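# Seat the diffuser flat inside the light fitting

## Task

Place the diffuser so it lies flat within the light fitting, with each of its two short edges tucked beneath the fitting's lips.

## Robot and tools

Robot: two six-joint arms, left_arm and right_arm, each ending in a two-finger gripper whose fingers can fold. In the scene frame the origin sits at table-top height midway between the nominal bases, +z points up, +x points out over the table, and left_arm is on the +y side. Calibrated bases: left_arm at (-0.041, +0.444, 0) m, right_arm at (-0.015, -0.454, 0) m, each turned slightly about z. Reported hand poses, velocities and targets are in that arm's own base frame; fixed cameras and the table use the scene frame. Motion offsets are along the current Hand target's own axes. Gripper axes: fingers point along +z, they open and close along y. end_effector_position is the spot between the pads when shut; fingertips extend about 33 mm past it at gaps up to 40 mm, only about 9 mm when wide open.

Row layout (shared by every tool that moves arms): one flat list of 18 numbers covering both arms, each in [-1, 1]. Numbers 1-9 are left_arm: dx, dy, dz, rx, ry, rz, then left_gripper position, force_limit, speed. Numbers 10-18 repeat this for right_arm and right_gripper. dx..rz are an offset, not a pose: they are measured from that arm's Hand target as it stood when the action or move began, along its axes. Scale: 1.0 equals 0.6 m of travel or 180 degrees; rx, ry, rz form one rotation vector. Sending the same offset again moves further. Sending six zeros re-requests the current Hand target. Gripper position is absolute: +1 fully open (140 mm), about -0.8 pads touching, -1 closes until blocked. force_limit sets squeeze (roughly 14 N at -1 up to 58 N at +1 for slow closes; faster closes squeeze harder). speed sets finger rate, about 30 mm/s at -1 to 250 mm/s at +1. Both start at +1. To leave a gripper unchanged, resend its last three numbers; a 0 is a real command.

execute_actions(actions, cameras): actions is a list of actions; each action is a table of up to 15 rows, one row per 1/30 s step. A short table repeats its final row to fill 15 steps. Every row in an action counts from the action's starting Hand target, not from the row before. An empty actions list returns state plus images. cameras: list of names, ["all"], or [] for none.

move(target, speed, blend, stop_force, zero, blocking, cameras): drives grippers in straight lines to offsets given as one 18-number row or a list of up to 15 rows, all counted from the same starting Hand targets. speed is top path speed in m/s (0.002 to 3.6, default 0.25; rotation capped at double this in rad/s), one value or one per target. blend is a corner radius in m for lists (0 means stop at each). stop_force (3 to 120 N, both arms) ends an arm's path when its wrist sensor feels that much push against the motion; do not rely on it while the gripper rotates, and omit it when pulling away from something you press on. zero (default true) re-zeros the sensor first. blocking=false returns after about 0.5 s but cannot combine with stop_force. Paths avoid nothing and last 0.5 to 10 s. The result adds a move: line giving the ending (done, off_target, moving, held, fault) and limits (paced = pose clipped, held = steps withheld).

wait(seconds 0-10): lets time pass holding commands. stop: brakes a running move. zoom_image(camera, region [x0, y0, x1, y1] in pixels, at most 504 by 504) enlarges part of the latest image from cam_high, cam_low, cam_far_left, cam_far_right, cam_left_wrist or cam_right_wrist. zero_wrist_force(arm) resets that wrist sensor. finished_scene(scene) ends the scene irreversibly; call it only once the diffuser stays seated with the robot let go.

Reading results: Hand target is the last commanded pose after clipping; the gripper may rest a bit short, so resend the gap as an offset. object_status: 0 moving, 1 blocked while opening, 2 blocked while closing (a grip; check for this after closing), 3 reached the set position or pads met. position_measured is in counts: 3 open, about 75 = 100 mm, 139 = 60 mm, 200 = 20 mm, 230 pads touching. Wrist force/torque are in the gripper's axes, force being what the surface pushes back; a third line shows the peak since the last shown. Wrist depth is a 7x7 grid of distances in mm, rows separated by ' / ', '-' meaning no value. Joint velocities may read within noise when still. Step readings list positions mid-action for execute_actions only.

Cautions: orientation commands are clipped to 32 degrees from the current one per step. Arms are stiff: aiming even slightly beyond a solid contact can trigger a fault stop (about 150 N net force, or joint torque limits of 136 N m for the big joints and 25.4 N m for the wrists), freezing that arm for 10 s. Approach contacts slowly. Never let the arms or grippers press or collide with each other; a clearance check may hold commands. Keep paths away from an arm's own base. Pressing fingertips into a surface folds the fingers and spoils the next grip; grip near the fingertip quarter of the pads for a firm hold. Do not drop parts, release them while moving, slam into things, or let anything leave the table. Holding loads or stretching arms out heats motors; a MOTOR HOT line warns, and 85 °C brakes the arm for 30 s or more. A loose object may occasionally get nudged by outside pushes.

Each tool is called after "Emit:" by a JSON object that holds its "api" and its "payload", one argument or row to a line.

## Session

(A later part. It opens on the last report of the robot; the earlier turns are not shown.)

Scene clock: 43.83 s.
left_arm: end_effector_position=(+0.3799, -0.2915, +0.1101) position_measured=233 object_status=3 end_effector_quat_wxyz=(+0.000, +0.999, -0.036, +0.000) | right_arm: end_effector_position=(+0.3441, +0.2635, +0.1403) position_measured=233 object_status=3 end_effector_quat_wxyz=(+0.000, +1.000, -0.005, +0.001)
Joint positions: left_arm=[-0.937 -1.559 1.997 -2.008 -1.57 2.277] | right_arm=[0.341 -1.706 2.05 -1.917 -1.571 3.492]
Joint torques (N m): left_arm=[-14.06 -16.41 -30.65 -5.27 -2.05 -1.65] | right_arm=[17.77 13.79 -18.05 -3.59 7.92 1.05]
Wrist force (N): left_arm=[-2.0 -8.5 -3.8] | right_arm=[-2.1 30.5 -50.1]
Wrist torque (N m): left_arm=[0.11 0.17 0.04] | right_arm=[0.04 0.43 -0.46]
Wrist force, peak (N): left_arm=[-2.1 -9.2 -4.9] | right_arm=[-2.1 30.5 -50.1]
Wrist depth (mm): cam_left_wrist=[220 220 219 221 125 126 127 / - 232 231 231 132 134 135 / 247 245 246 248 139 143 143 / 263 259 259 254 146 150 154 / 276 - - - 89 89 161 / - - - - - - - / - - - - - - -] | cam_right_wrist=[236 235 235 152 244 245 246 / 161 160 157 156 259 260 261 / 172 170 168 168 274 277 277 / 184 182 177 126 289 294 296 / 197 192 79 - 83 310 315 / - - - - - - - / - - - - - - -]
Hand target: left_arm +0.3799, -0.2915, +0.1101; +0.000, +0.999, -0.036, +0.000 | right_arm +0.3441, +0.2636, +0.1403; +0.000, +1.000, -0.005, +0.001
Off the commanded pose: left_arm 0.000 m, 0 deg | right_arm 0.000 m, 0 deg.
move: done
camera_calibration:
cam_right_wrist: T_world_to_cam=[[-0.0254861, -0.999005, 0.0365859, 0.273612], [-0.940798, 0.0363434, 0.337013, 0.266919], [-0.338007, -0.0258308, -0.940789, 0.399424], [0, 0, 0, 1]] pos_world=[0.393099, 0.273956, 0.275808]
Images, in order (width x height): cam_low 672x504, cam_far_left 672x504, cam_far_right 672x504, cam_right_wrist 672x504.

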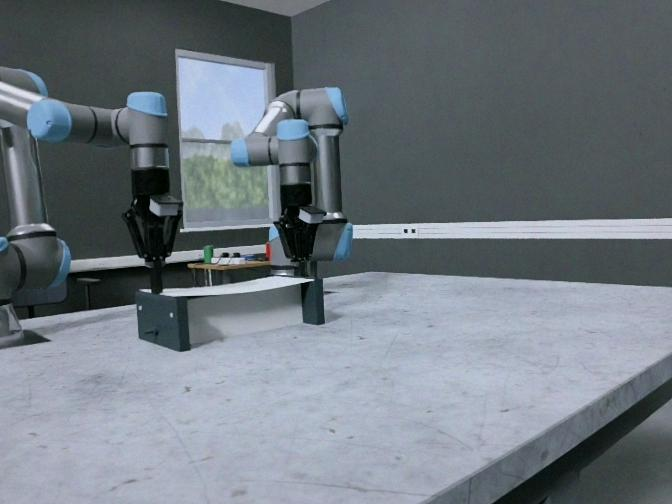

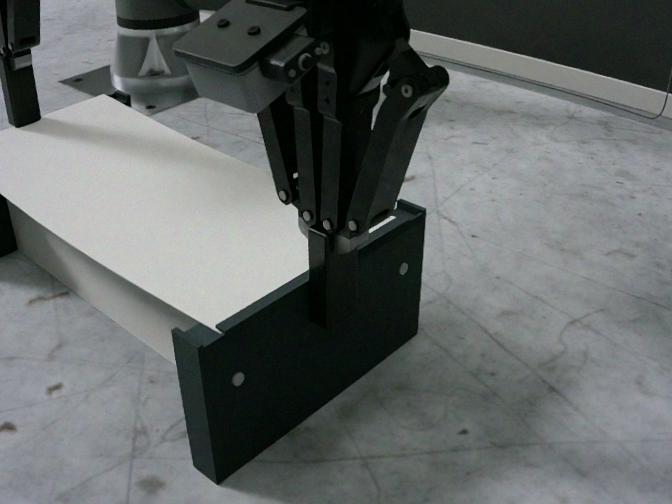

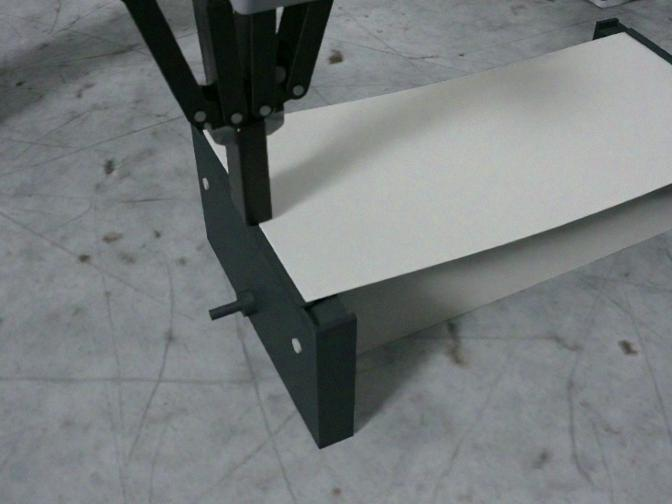

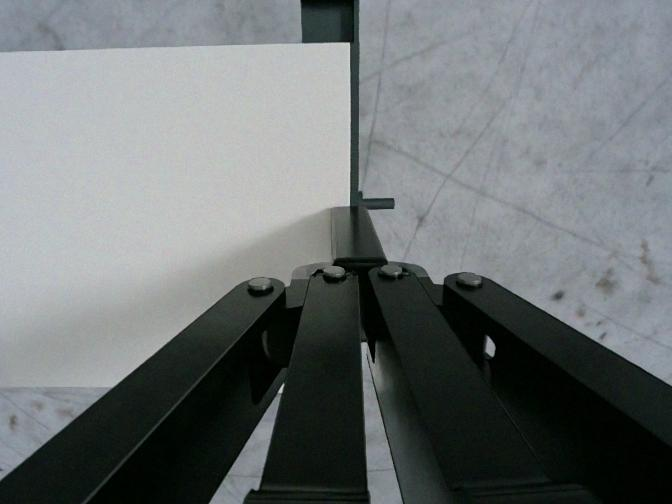

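Emit:
{"api": "move", "payload": {
  "target": [
    [0,0,0,0,0,0,-1,-1,0,0,0,-0.03,0,0,0,-1,-1,0],
    [0,0,0,0,0,0,-1,-1,0,0,0.0185,-0.03,0,0,0,-1,-1,0],
    [0,0,0,0,0,0,-1,-1,0,0,0.0185,-0.006,0,0,0,-1,-1,0]
  ],
  "speed": 0.08,
  "cameras": ["cam_low","cam_far_right","cam_right_wrist","cam_left_wrist"]
}}

Emit:
{"api": "zoom_image", "payload": {
  "camera": "cam_far_right",
  "region": [170, 130, 370, 330]
}}

Emit:
{"api": "zoom_image", "payload": {
  "camera": "cam_right_wrist",
  "region": [260, 120, 400, 270]
}}

Scene clock: 51.57 s.
left_arm: end_effector_position=(+0.3799, -0.2915, +0.1101) position_measured=233 object_status=3 end_effector_quat_wxyz=(+0.000, +0.999, -0.036, +0.000) | right_arm: end_effector_position=(+0.3439, +0.2525, +0.1440) position_measured=233 object_status=3 end_effector_quat_wxyz=(+0.000, +1.000, -0.005, +0.001)
Joint positions: left_arm=[-0.937 -1.559 1.997 -2.008 -1.57 2.277] | right_arm=[0.316 -1.726 2.057 -1.903 -1.571 3.467]
Joint torques (N m): left_arm=[-15.14 -21.87 -29.97 -5.16 -2.13 0.08] | right_arm=[-11.52 -8.17 -12.39 -5.38 1.5 -1.48]
Wrist force (N): left_arm=[-1.1 -8.0 -3.1] | right_arm=[0.7 2.0 -0.9]
Wrist torque (N m): left_arm=[0.01 0.26 0.04] | right_arm=[0.83 0.00 -0.23]
Wrist force, peak (N): left_arm=[-0.9 -9.8 -4.9] | right_arm=[-2.2 34.0 -54.0]
Wrist depth (mm): cam_left_wrist=[- 219 217 229 124 126 126 / 233 - - 227 132 133 133 / 248 244 244 244 140 143 141 / 262 - 258 254 146 150 150 / - 276 - - 89 88 157 / - - - - - - - / - - - - - - -] | cam_right_wrist=[238 239 154 241 248 247 248 / 161 160 158 255 261 262 263 / 171 170 169 270 280 280 281 / 182 182 178 127 292 296 300 / 197 193 79 - 83 312 324 / - - - - - - - / - - - - - - -]
Hand target: left_arm +0.3799, -0.2915, +0.1101; +0.000, +0.999, -0.036, +0.000 | right_arm +0.3440, +0.2525, +0.1439; +0.000, +1.000, -0.005, +0.001
Off the commanded pose: left_arm 0.000 m, 0 deg | right_arm 0.000 m, 0 deg.
move: done
camera_calibration:
cam_left_wrist: T_world_to_cam=[[-0.081486, -0.996511, -0.0180273, -0.245418], [-0.939084, 0.0707055, 0.336337, 0.342783], [-0.333889, 0.0443359, -0.941569, 0.386389], [0, 0, 0, 1]] pos_world=[0.430915, -0.285929, 0.244097]
cam_right_wrist: T_world_to_cam=[[-0.0254208, -0.999012, 0.0364618, 0.262598], [-0.940757, 0.0362433, 0.337139, 0.265983], [-0.338127, -0.0257314, -0.940749, 0.402505], [0, 0, 0, 1]] pos_world=[0.392999, 0.263056, 0.279408]
Images, in order (width x height): cam_low 672x504, cam_far_right 672x504, cam_left_wrist 672x504, cam_right_wrist 672x504.

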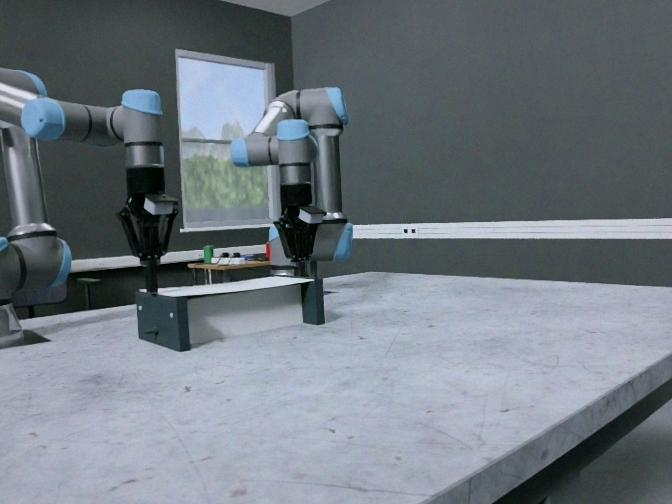

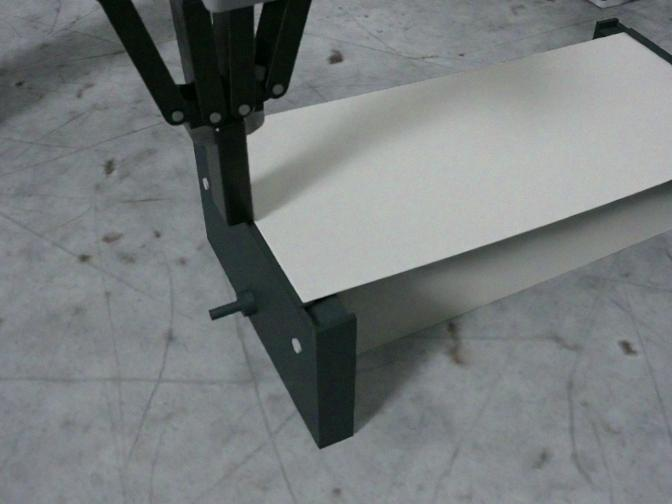

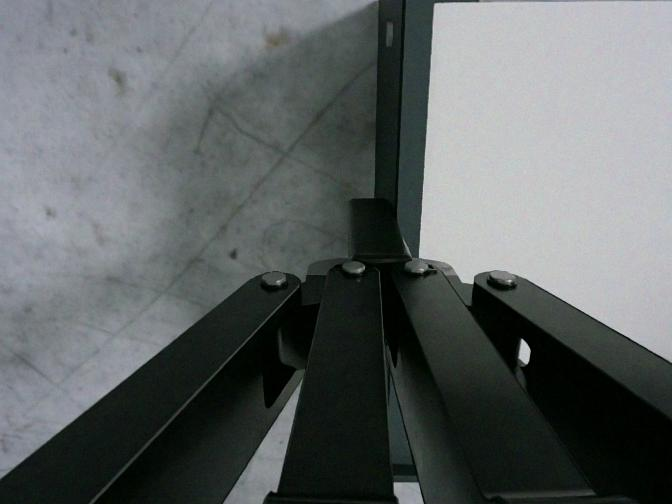

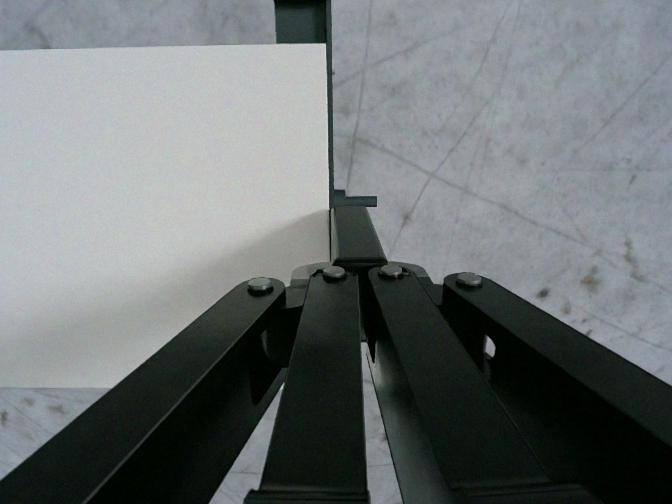

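Scaled by 2.520 from the camera's 672x504 image, which has a finer 960x720 frame.

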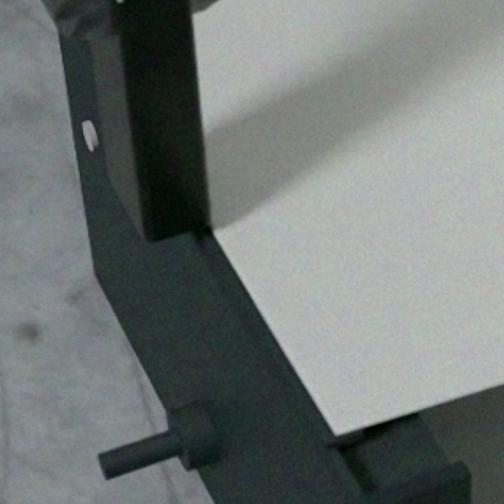

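Scaled by 3.360 from the camera's 672x504 image, which has a finer 960x720 frame.

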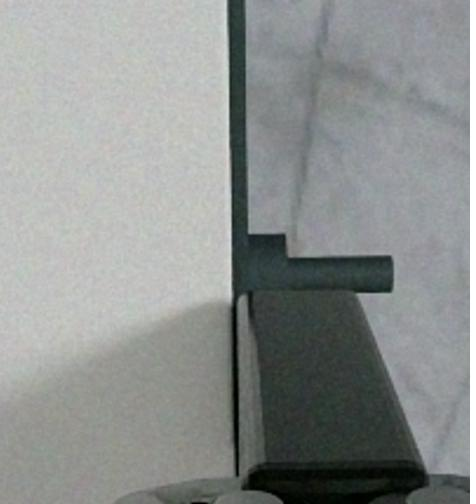

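Emit:
{"api": "move", "payload": {
  "target": [
    [0,0,0,0,0,0,-1,-1,0,0,0.002,0,0,0,0,-1,-1,0],
    [0,0,0,0,0,0,-1,-1,0,0,0.002,0.0078,0,0,0,-1,-1,0]
  ],
  "speed": 0.02
}}

Emit:
{"api": "move", "payload": {
  "target": [0,0,0,0,0,0,-1,-1,0,0,-0.012,0,0,0,0,-1,-1,0],
  "speed": 0.01,
  "cameras": ["cam_low","cam_far_right","cam_right_wrist"]
}}

Emit:
{"api": "zoom_image", "payload": {
  "camera": "cam_far_right",
  "region": [170, 130, 370, 330]
}}

Emit:
{"api": "zoom_image", "payload": {
  "camera": "cam_low",
  "region": [120, 250, 350, 370]
}}

Scene clock: 53.37 s.
left_arm: end_effector_position=(+0.3799, -0.2915, +0.1101) position_measured=233 object_status=3 end_effector_quat_wxyz=(+0.000, +0.999, -0.036, +0.000) | right_arm: end_effector_position=(+0.3439, +0.2513, +0.1393) position_measured=233 object_status=3 end_effector_quat_wxyz=(+0.000, +1.000, -0.005, +0.001)
Joint positions: left_arm=[-0.937 -1.559 1.997 -2.008 -1.57 2.277] | right_arm=[0.313 -1.724 2.068 -1.917 -1.571 3.464]
Joint torques (N m): left_arm=[-14.33 -23.09 -30.97 -5.24 -2 0.31] | right_arm=[-11.77 -8.01 -12.72 -5.47 1.79 -1.92]
Wrist force (N): left_arm=[-0.7 -7.6 -3.7] | right_arm=[0.5 2.3 -0.7]
Wrist torque (N m): left_arm=[0.05 0.20 0.04] | right_arm=[0.89 0.05 -0.24]
Wrist force, peak (N): left_arm=[-0.8 -8.2 -4.2] | right_arm=[0.8 2.3 -1.1]
Wrist depth (mm): cam_left_wrist=[219 220 - 218 125 126 126 / 233 232 - - 132 133 133 / 244 243 - 247 140 143 141 / 263 264 259 253 146 150 150 / - - - - 89 88 158 / - - - - - - - / - - - - - - -] | cam_right_wrist=[235 233 150 239 242 243 245 / 158 156 154 249 257 257 259 / 167 166 164 267 273 275 276 / 177 179 173 127 286 294 296 / 191 186 79 - 83 305 317 / - - - - - - - / - - - - - - -]
Hand target: left_arm +0.3799, -0.2915, +0.1101; +0.000, +0.999, -0.036, +0.000 | right_arm +0.3439, +0.2513, +0.1392; +0.000, +1.000, -0.005, +0.001
Off the commanded pose: left_arm 0.000 m, 0 deg | right_arm 0.000 m, 0 deg.
move: done

Scene clock: 54.40 s.
left_arm: end_effector_position=(+0.3799, -0.2915, +0.1101) position_measured=233 object_status=3 end_effector_quat_wxyz=(+0.000, +0.999, -0.036, +0.000) | right_arm: end_effector_position=(+0.3443, +0.2573, +0.1393) position_measured=233 object_status=3 end_effector_quat_wxyz=(+0.001, +1.000, -0.005, +0.001)
Joint positions: left_arm=[-0.937 -1.559 1.997 -2.008 -1.57 2.277] | right_arm=[0.329 -1.713 2.059 -1.919 -1.575 3.48]
Joint torques (N m): left_arm=[-14.53 -23.36 -31.46 -9.08 -4.88 0.26] | right_arm=[22.37 16.65 -20.18 -9.85 14.57 1.24]
Wrist force (N): left_arm=[-1.6 -22.5 -12.2] | right_arm=[-14.1 55.0 -64.6]
Wrist torque (N m): left_arm=[0.06 0.27 -0.06] | right_arm=[-0.95 -0.49 -0.52]
Wrist force, peak (N): left_arm=[-1.5 -23.1 -12.4] | right_arm=[-14.1 55.0 -64.6]
Wrist depth (mm): cam_left_wrist=[219 223 220 - 123 126 127 / - - 230 233 133 134 135 / 247 252 249 - 138 141 142 / 263 262 258 252 146 150 153 / 277 - - - 89 89 160 / - - - - - - - / - - - - - - -] | cam_right_wrist=[235 233 235 152 244 245 247 / 160 159 156 158 257 258 261 / 170 170 168 168 275 276 279 / 182 182 177 126 291 297 295 / 196 191 79 - 83 307 316 / - - - - - - - / - - - - - - -]
Hand target: left_arm +0.3799, -0.2915, +0.1101; +0.000, +0.999, -0.036, +0.000 | right_arm +0.3440, +0.2585, +0.1392; +0.000, +1.000, -0.005, +0.001
Off the commanded pose: left_arm 0.000 m, 0 deg | right_arm 0.001 m, 0 deg.
move: done
camera_calibration:
cam_right_wrist: T_world_to_cam=[[-0.0255105, -0.99888, 0.0398455, 0.267154], [-0.941155, 0.0374352, 0.335897, 0.267836], [-0.337012, -0.0289319, -0.941056, 0.398813], [0, 0, 0, 1]] pos_world=[0.393295, 0.268366, 0.274695]
Images, in order (width x height): cam_low 672x504, cam_far_right 672x504, cam_right_wrist 672x504.

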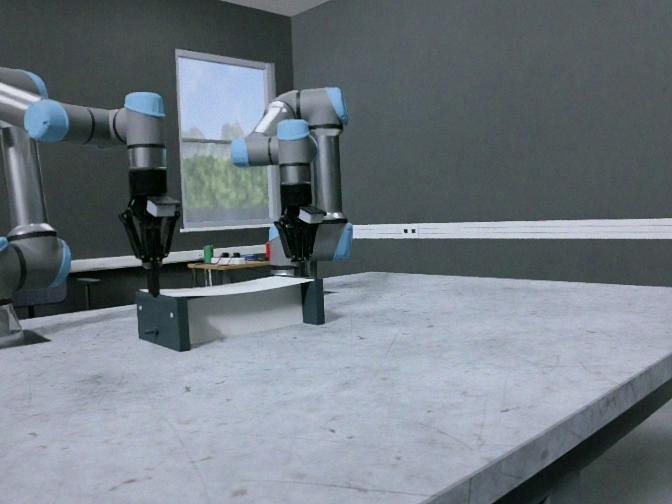

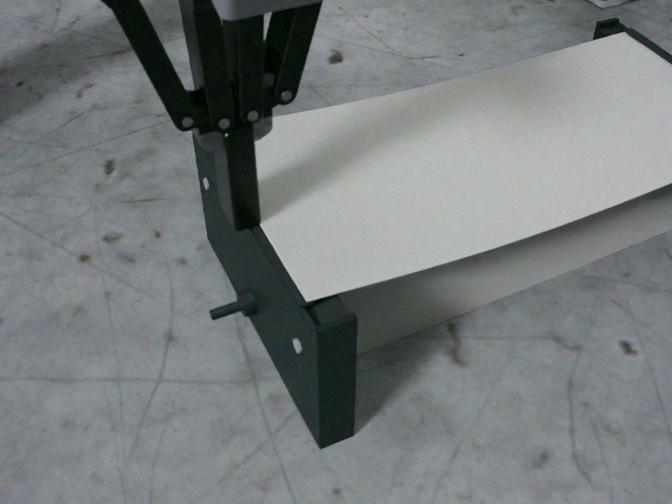

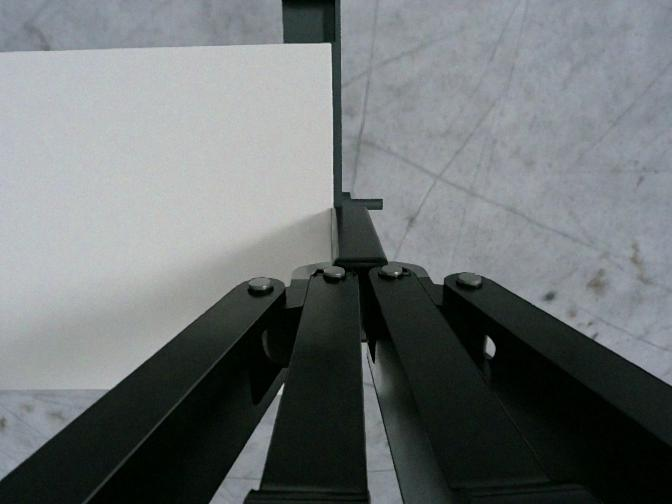

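Scaled by 2.520 from the camera's 672x504 image, which has a finer 960x720 frame.

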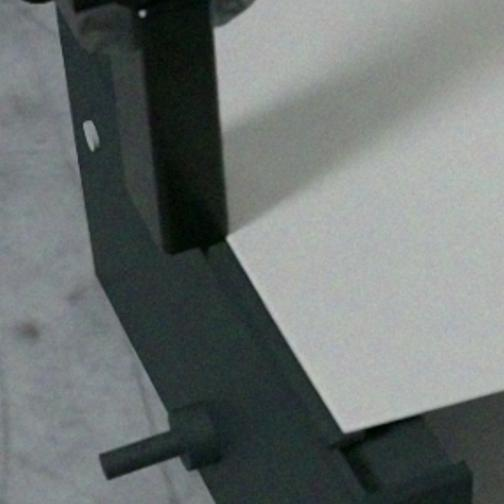

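Scaled by 2.191 from the camera's 672x504 image, which has a finer 960x720 frame.

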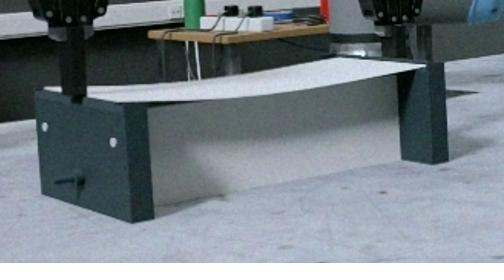

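Emit:
{"api": "zoom_image", "payload": {
  "camera": "cam_far_right",
  "region": [240, 210, 330, 320]
}}

Emit:
{"api": "zoom_image", "payload": {
  "camera": "cam_low",
  "region": [130, 270, 240, 340]
}}

Scaled by 4.582 from the camera's 672x504 image, which has a finer 960x720 frame.

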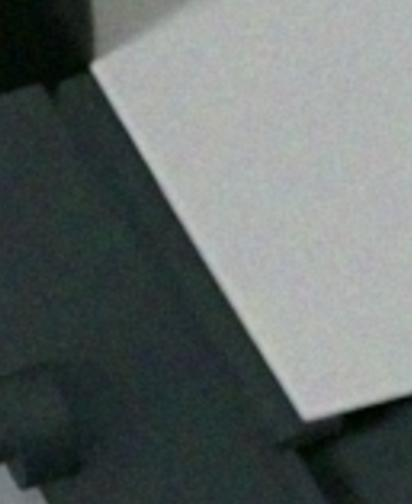

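Scaled by 4.582 from the camera's 672x504 image, which has a finer 960x720 frame.

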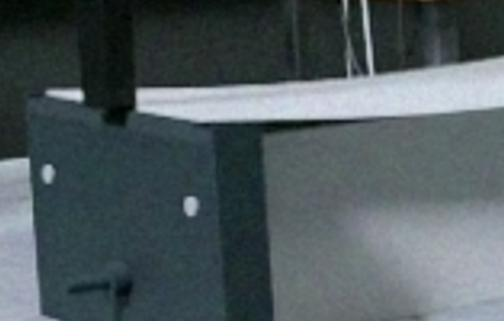

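Emit:
{"api": "move", "payload": {
  "target": [0,0,0,0,0,0,-1,-1,0,0,-0.004,0,0,0,0,-1,-1,0],
  "speed": 0.008,
  "cameras": ["cam_far_right"]
}}

Emit:
{"api": "zoom_image", "payload": {
  "camera": "cam_far_right",
  "region": [200, 180, 330, 320]
}}

Scene clock: 57.33 s.
left_arm: end_effector_position=(+0.3799, -0.2915, +0.1101) position_measured=233 object_status=3 end_effector_quat_wxyz=(+0.000, +0.999, -0.036, +0.000) | right_arm: end_effector_position=(+0.3450, +0.2578, +0.1393) position_measured=233 object_status=3 end_effector_quat_wxyz=(+0.004, +1.000, -0.005, +0.003)
Joint positions: left_arm=[-0.937 -1.559 1.997 -2.008 -1.57 2.277] | right_arm=[0.335 -1.709 2.056 -1.919 -1.581 3.486]
Joint torques (N m): left_arm=[-15.86 -24.42 -31.24 -9.48 -5.16 0.33] | right_arm=[18.62 25.39 -20.48 -16.62 14.89 1.73]
Wrist force (N): left_arm=[-1.7 -22.8 -12.4] | right_arm=[-38.2 64.1 -88.4]
Wrist torque (N m): left_arm=[0.00 0.29 -0.05] | right_arm=[-1.18 -1.20 -0.64]
Wrist force, peak (N): left_arm=[-1.8 -22.9 -12.4] | right_arm=[-38.2 64.1 -88.4]
Wrist depth (mm): cam_left_wrist=[219 220 219 218 124 126 126 / 234 233 234 231 132 134 135 / 248 247 245 242 138 142 143 / - 261 256 254 146 150 153 / 287 272 - - 89 88 160 / - - - - - - - / - - - - - - -] | cam_right_wrist=[236 234 234 152 244 246 247 / 160 159 156 158 259 262 261 / 170 169 167 168 274 278 280 / 181 181 177 127 286 297 296 / 194 191 79 - 83 311 319 / - - - - - - - / - - - - - - -]
Hand target: left_arm +0.3799, -0.2915, +0.1101; +0.000, +0.999, -0.036, +0.000 | right_arm +0.3440, +0.2609, +0.1392; +0.000, +1.000, -0.005, +0.001
Off the commanded pose: left_arm 0.000 m, 0 deg | right_arm 0.003 m, 1 deg.
move: done
Images, in order (width x height): cam_far_right 672x504.

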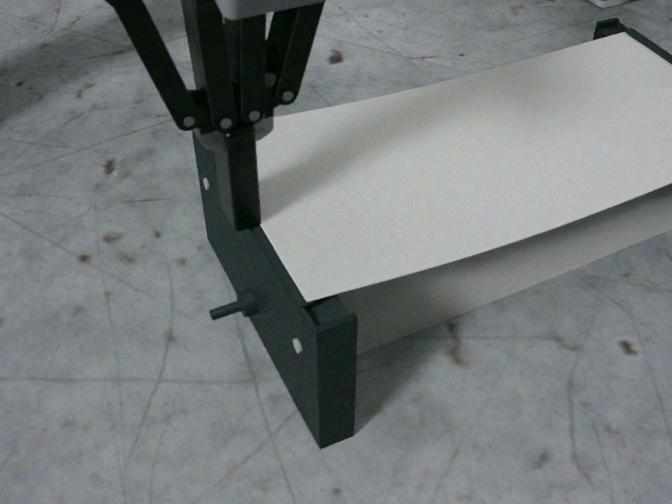

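Scaled by 3.600 from the camera's 672x504 image, which has a finer 960x720 frame.

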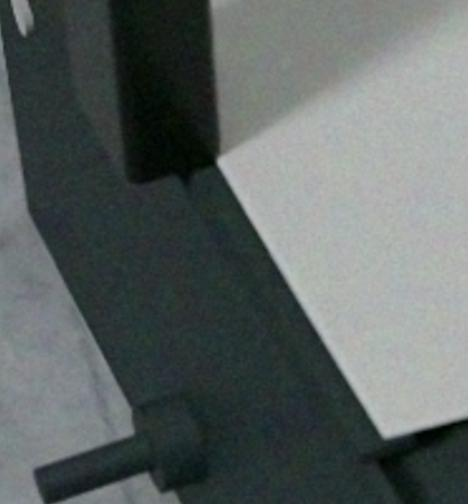

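Emit:
{"api": "move", "payload": {
  "target": [
    [0,-0.02,-0.2,0,0,0,-1,-1,0,0,0.0085,0,0,0,0,-1,-1,0],
    [-0.2552,0.3212,-0.2,0,0.333,0,-1,-1,0,0,0.0085,0,0,0,0,-1,-1,0]
  ],
  "blend": [0.03,0],
  "speed": 0.3,
  "cameras": ["cam_high","cam_far_right","cam_far_left","cam_left_wrist"]
}}

Scene clock: 64.83 s.
left_arm: end_effector_position=(+0.2131, -0.4727, +0.2299) position_measured=233 object_status=3 end_effector_quat_wxyz=(+0.018, +0.866, -0.032, +0.499) | right_arm: end_effector_position=(+0.3440, +0.2558, +0.1392) position_measured=233 object_status=3 end_effector_quat_wxyz=(+0.000, +1.000, -0.005, +0.001)
Joint positions: left_arm=[-1.989 -1.597 1.993 -1.437 -0.619 0.948] | right_arm=[0.323 -1.717 2.062 -1.918 -1.571 3.474]
Joint torques (N m): left_arm=[-14.69 -11.93 -30 -0.14 3.48 -1.94] | right_arm=[-16.89 -14.45 0.72 1.61 -5.98 -1.66]
Wrist force (N): left_arm=[-0.7 -0.5 0.2] | right_arm=[1.0 -11.6 -27.2]
Wrist torque (N m): left_arm=[0.00 -0.01 0.07] | right_arm=[1.59 0.02 -0.24]
Wrist force, peak (N): left_arm=[-0.1 -24.4 14.4] | right_arm=[-41.1 65.3 -90.9]
Wrist depth (mm): cam_left_wrist=[722 795 785 764 - 745 235 / 667 619 656 621 663 600 262 / 517 406 - 367 364 343 480 / 454 303 316 - 311 308 441 / - - - - 89 89 384 / - - - - - - - / - - - - - - -] | cam_right_wrist=[233 234 152 237 244 244 244 / 160 156 155 159 256 258 258 / 168 167 165 168 274 275 277 / 176 180 175 127 289 295 294 / 192 188 79 - 83 304 316 / - - - - - - - / - - - - - - -]
Hand target: left_arm +0.2131, -0.4727, +0.2299; +0.018, +0.866, -0.032, +0.499 | right_arm +0.3440, +0.2558, +0.1392; +0.000, +1.000, -0.005, +0.001
Off the commanded pose: left_arm 0.000 m, 0 deg | right_arm 0.000 m, 0 deg.
move: done
camera_calibration:
cam_left_wrist: T_world_to_cam=[[-0.0622908, -0.997916, -0.01682, -0.442329], [-0.760736, 0.0583815, -0.64643, 0.34079], [0.646065, -0.027471, -0.762788, 0.16762], [0, 0, 0, 1]] pos_world=[0.123405, -0.456699, 0.340715]
Images, in order (width x height): cam_high 672x504, cam_far_left 672x504, cam_far_right 672x504, cam_left_wrist 672x504.

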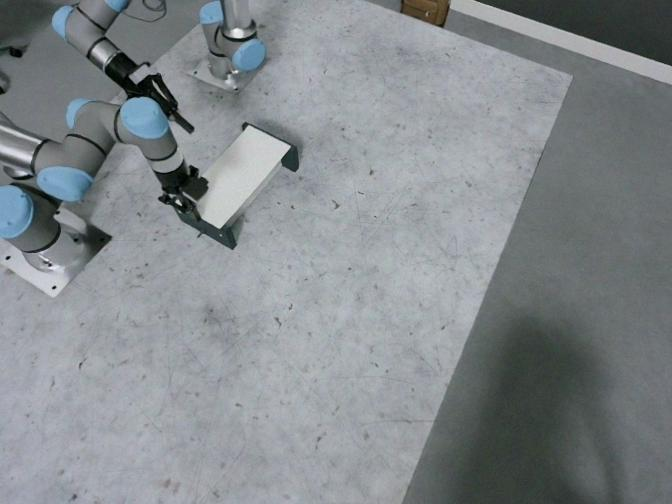

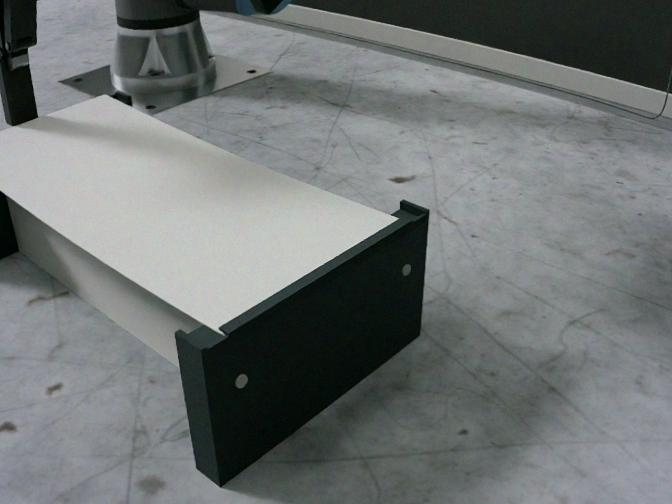

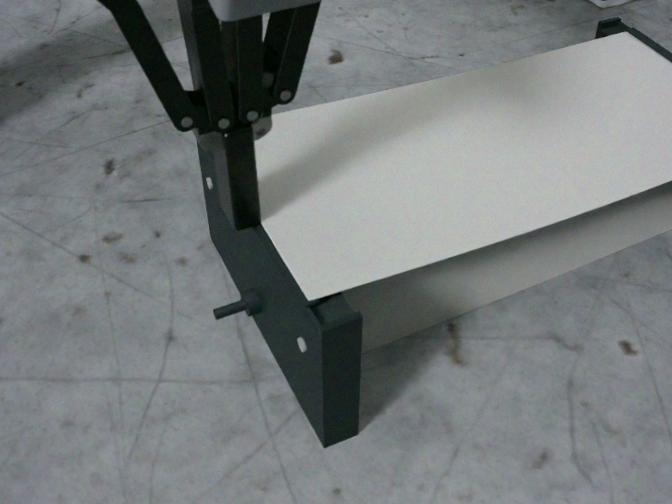

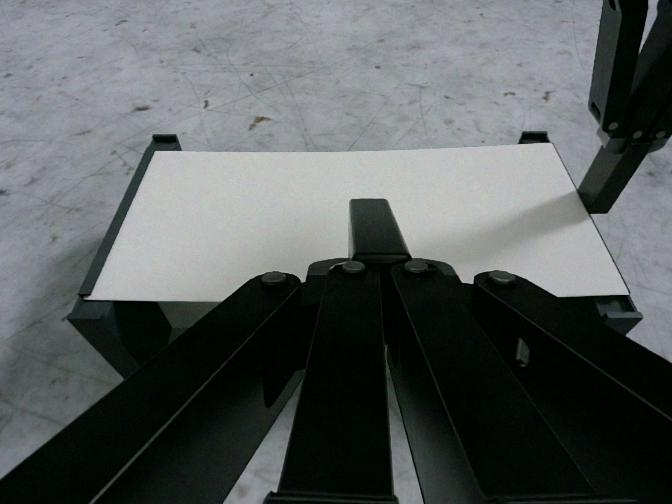

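Emit:
{"api": "move", "payload": {
  "target": [
    [-0.2003,0,0.1157,0,0,0,-1,-1,0,0,0.006,0,0,0,0,-1,-1,0],
    [-0.165,0,0.1769,0,0,0,-1,-1,0,0,0.006,0,0,0,0,-1,-1,0]
  ],
  "speed": [0.15,0.04],
  "cameras": ["cam_low","cam_far_right","cam_far_left","cam_left_wrist"]
}}

Scene clock: 68.33 s.
left_arm: end_effector_position=(+0.2552, -0.4757, +0.0911) position_measured=233 object_status=3 end_effector_quat_wxyz=(+0.018, +0.866, -0.032, +0.499) | right_arm: end_effector_position=(+0.3440, +0.2522, +0.1392) position_measured=233 object_status=3 end_effector_quat_wxyz=(+0.000, +1.000, -0.005, +0.001)
Joint positions: left_arm=[-1.897 -1.372 2.215 -2.004 -0.577 1.094] | right_arm=[0.315 -1.723 2.067 -1.917 -1.571 3.466]
Joint torques (N m): left_arm=[12.8 -17.4 -5.08 -4.05 3.77 1.43] | right_arm=[-9.23 -23.31 -12.42 -1.06 1.07 -1.89]
Wrist force (N): left_arm=[-0.5 -0.6 0.2] | right_arm=[1.7 3.8 2.0]
Wrist torque (N m): left_arm=[-0.03 -0.06 -0.01] | right_arm=[1.22 -0.20 -0.23]
Wrist force, peak (N): left_arm=[-1.6 -0.5 0.9] | right_arm=[1.2 -11.8 -27.6]
Wrist depth (mm): cam_left_wrist=[230 220 230 228 213 216 212 / 186 185 185 183 182 177 172 / - 160 160 157 156 155 157 / - - 229 - 104 - 236 / 233 238 - - 89 89 230 / - - - - - - - / - - - - - - -] | cam_right_wrist=[234 233 150 237 243 245 244 / 158 155 155 250 257 257 258 / 166 166 165 265 273 274 275 / 178 179 173 126 289 294 296 / 190 186 79 - 83 308 316 / - - - - - - - / - - - - - - -]
Hand target: left_arm +0.2553, -0.4757, +0.0911; +0.018, +0.866, -0.032, +0.499 | right_arm +0.3440, +0.2522, +0.1392; +0.000, +1.000, -0.005, +0.001
Off the commanded pose: left_arm 0.000 m, 0 deg | right_arm 0.000 m, 0 deg.
move: done
camera_calibration:
cam_left_wrist: T_world_to_cam=[[-0.0620797, -0.997928, -0.0169241, -0.445154], [-0.760568, 0.0582804, -0.646637, 0.283241], [0.646283, -0.0272711, -0.76261, 0.0344801], [0, 0, 0, 1]] pos_world=[0.165505, -0.459799, 0.201915]
Images, in order (width x height): cam_low 672x504, cam_far_left 672x504, cam_far_right 672x504, cam_left_wrist 672x504.

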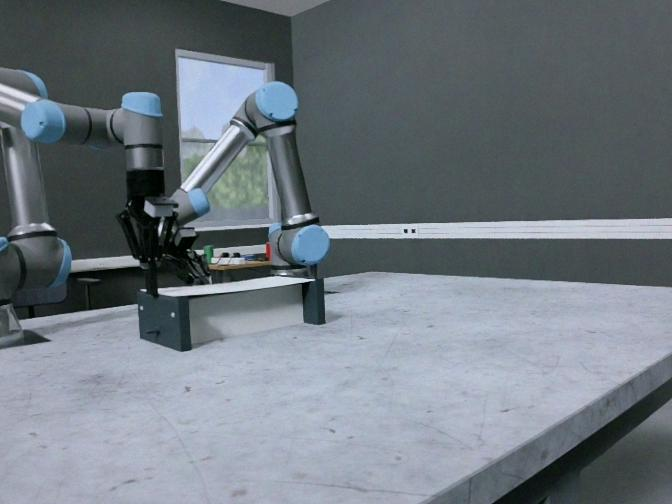

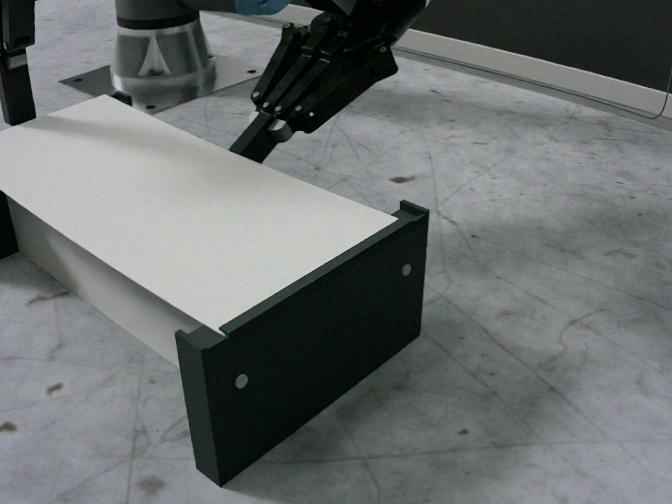

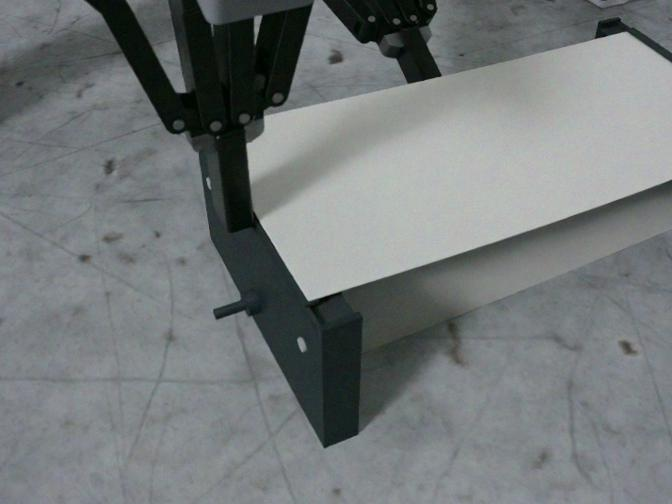

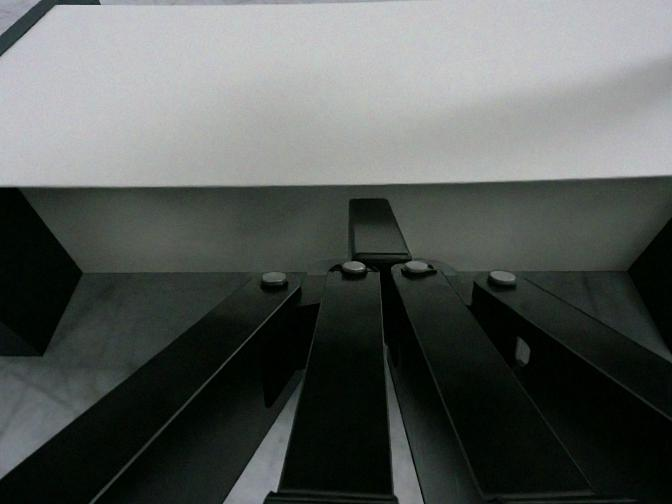

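Emit:
{"api": "move", "payload": {
  "target": [0.065,0,-0.0375,0,0,0,-1,-1,0,0,0,0,0,0,0,-1,-1,0],
  "speed": 0.04,
  "cameras": ["cam_low","cam_far_right","cam_far_left","cam_left_wrist"]
}}

Emit:
{"api": "zoom_image", "payload": {
  "camera": "cam_low",
  "region": [120, 250, 350, 370]
}}

Emit:
{"api": "zoom_image", "payload": {
  "camera": "cam_far_right",
  "region": [200, 180, 330, 320]
}}

Scene clock: 70.73 s.
left_arm: end_effector_position=(+0.2554, -0.4757, +0.1360) position_measured=233 object_status=3 end_effector_quat_wxyz=(+0.018, +0.866, -0.032, +0.499) | right_arm: end_effector_position=(+0.3440, +0.2522, +0.1392) position_measured=233 object_status=3 end_effector_quat_wxyz=(+0.000, +1.000, -0.005, +0.001)
Joint positions: left_arm=[-1.896 -1.463 2.166 -1.865 -0.577 1.095] | right_arm=[0.315 -1.723 2.067 -1.917 -1.571 3.466]
Joint torques (N m): left_arm=[-10.48 -30.01 -25.87 -0.21 1.69 -1.86] | right_arm=[-12.62 -27.91 -11.96 -0.79 1.58 -1.68]
Wrist force (N): left_arm=[-1.1 -0.3 0.7] | right_arm=[1.6 3.8 1.9]
Wrist torque (N m): left_arm=[0.04 -0.14 0.01] | right_arm=[1.22 -0.19 -0.23]
Wrist force, peak (N): left_arm=[-1.8 -0.2 0.8] | right_arm=[1.9 3.9 2.0]
Wrist depth (mm): cam_left_wrist=[600 580 532 263 245 226 219 / 246 244 229 209 192 183 171 / 214 199 184 174 168 164 159 / - - - - 220 - - / - - - - 89 89 - / - - - - - - - / - - - - - - -] | cam_right_wrist=[110 109 106 239 243 243 243 / 117 115 112 249 258 257 260 / - 121 118 169 272 274 276 / 132 129 124 121 287 292 295 / 142 137 79 - 83 306 318 / - - - - - - - / - - - - - - -]
Hand target: left_arm +0.2553, -0.4757, +0.1361; +0.018, +0.866, -0.032, +0.499 | right_arm +0.3440, +0.2522, +0.1392; +0.000, +1.000, -0.005, +0.001
Off the commanded pose: left_arm 0.000 m, 0 deg | right_arm 0.000 m, 0 deg.
move: done
camera_calibration:
cam_left_wrist: T_world_to_cam=[[-0.0620033, -0.997934, -0.0168601, -0.444413], [-0.760575, 0.0581808, -0.646639, 0.312382], [0.646283, -0.0272704, -0.76261, 0.0685924], [0, 0, 0, 1]] pos_world=[0.165705, -0.459799, 0.246815]
Images, in order (width x height): cam_low 672x504, cam_far_left 672x504, cam_far_right 672x504, cam_left_wrist 672x504.

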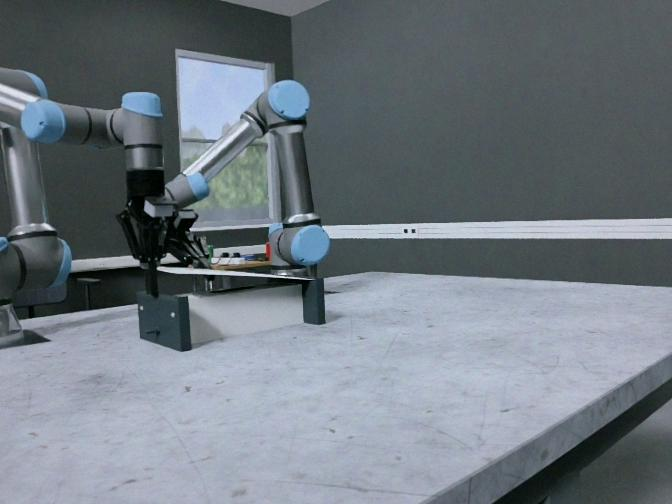

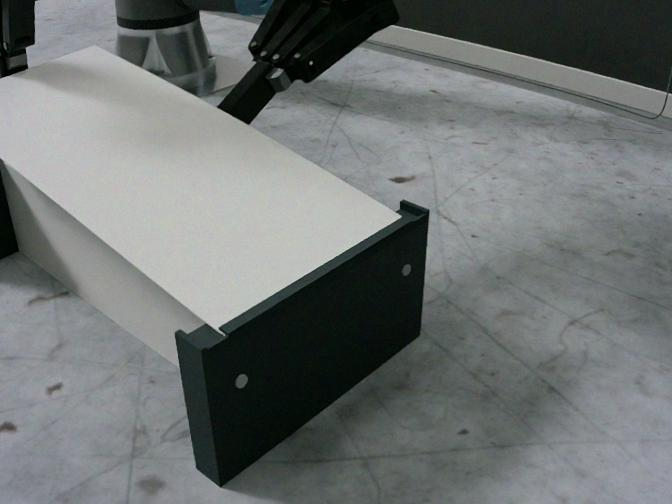

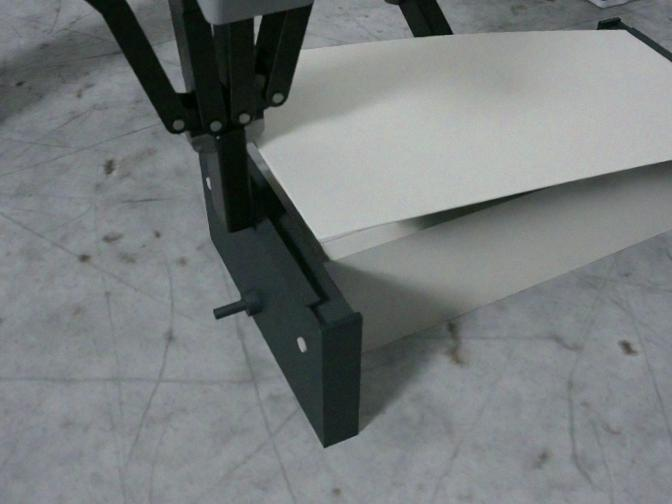

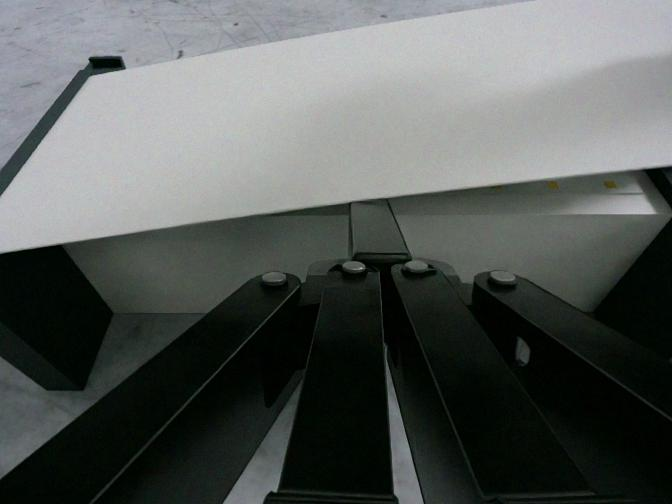

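Scaled by 2.191 from the camera's 672x504 image, which has a finer 960x720 frame.

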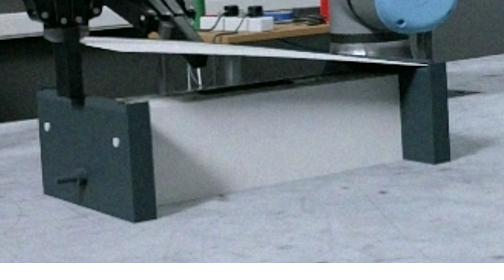

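Scaled by 3.600 from the camera's 672x504 image, which has a finer 960x720 frame.

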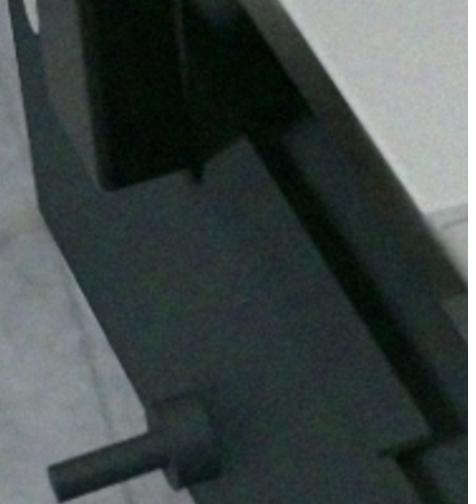

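Emit:
{"api": "move", "payload": {
  "target": [
    [0,0,0,0,0,0,-1,-1,0,0,0,-0.15,0,0,0,-1,-1,0],
    [0.0217,0,-0.0125,0,0,0,-1,-1,0,0,-0.0447,-0.15,0,0,0,-1,-1,0],
    [0.0217,0,-0.0125,0,0,0,-1,-1,0,0,-0.0447,-0.09,0,0,0,-1,-1,0]
  ],
  "speed": [0.15,0.1,0.06],
  "cameras": ["cam_low","cam_far_right"]
}}

Scene clock: 75.60 s.
left_arm: end_effector_position=(+0.2554, -0.4757, +0.1511) position_measured=233 object_status=3 end_effector_quat_wxyz=(+0.018, +0.866, -0.032, +0.499) | right_arm: end_effector_position=(+0.3441, +0.2790, +0.1933) position_measured=233 object_status=3 end_effector_quat_wxyz=(+0.000, +1.000, -0.005, +0.001)
Joint positions: left_arm=[-1.896 -1.49 2.147 -1.819 -0.577 1.095] | right_arm=[0.376 -1.717 1.919 -1.775 -1.571 3.527]
Joint torques (N m): left_arm=[7.89 -29.02 -27.54 -0.49 1.25 -2.1] | right_arm=[9.15 -7.6 -12.39 -5.43 -0.51 1.33]
Wrist force (N): left_arm=[-2.5 -0.3 1.4] | right_arm=[1.3 4.0 1.6]
Wrist torque (N m): left_arm=[-0.02 -0.08 0.00] | right_arm=[1.14 -0.19 -0.38]
Wrist force, peak (N): left_arm=[-3.2 0.0 1.2] | right_arm=[1.6 3.9 3.0]
Wrist depth (mm): cam_left_wrist=[600 643 605 597 257 241 232 / 488 266 246 215 202 191 183 / 237 211 192 178 172 170 163 / - 190 - - 134 230 - / 249 - - - 89 89 - / - - - - - - - / - - - - - - -] | cam_right_wrist=[162 160 156 154 291 294 293 / 166 164 161 160 307 312 311 / 175 173 171 168 329 329 331 / 184 181 178 127 347 355 354 / 198 190 79 - 83 368 381 / - - - - - - - / - - - - - - -]
Hand target: left_arm +0.2554, -0.4757, +0.1511; +0.018, +0.866, -0.032, +0.499 | right_arm +0.3441, +0.2790, +0.1932; +0.000, +1.000, -0.005, +0.001
Off the commanded pose: left_arm 0.000 m, 0 deg | right_arm 0.000 m, 0 deg.
move: done
Images, in order (width x height): cam_low 672x504, cam_far_right 672x504.

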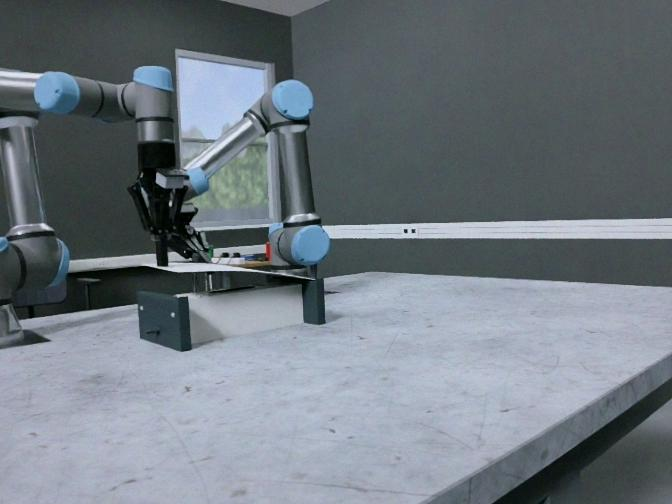

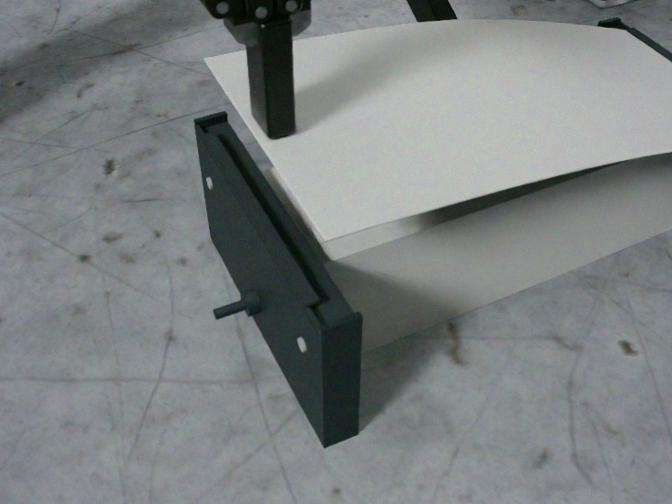

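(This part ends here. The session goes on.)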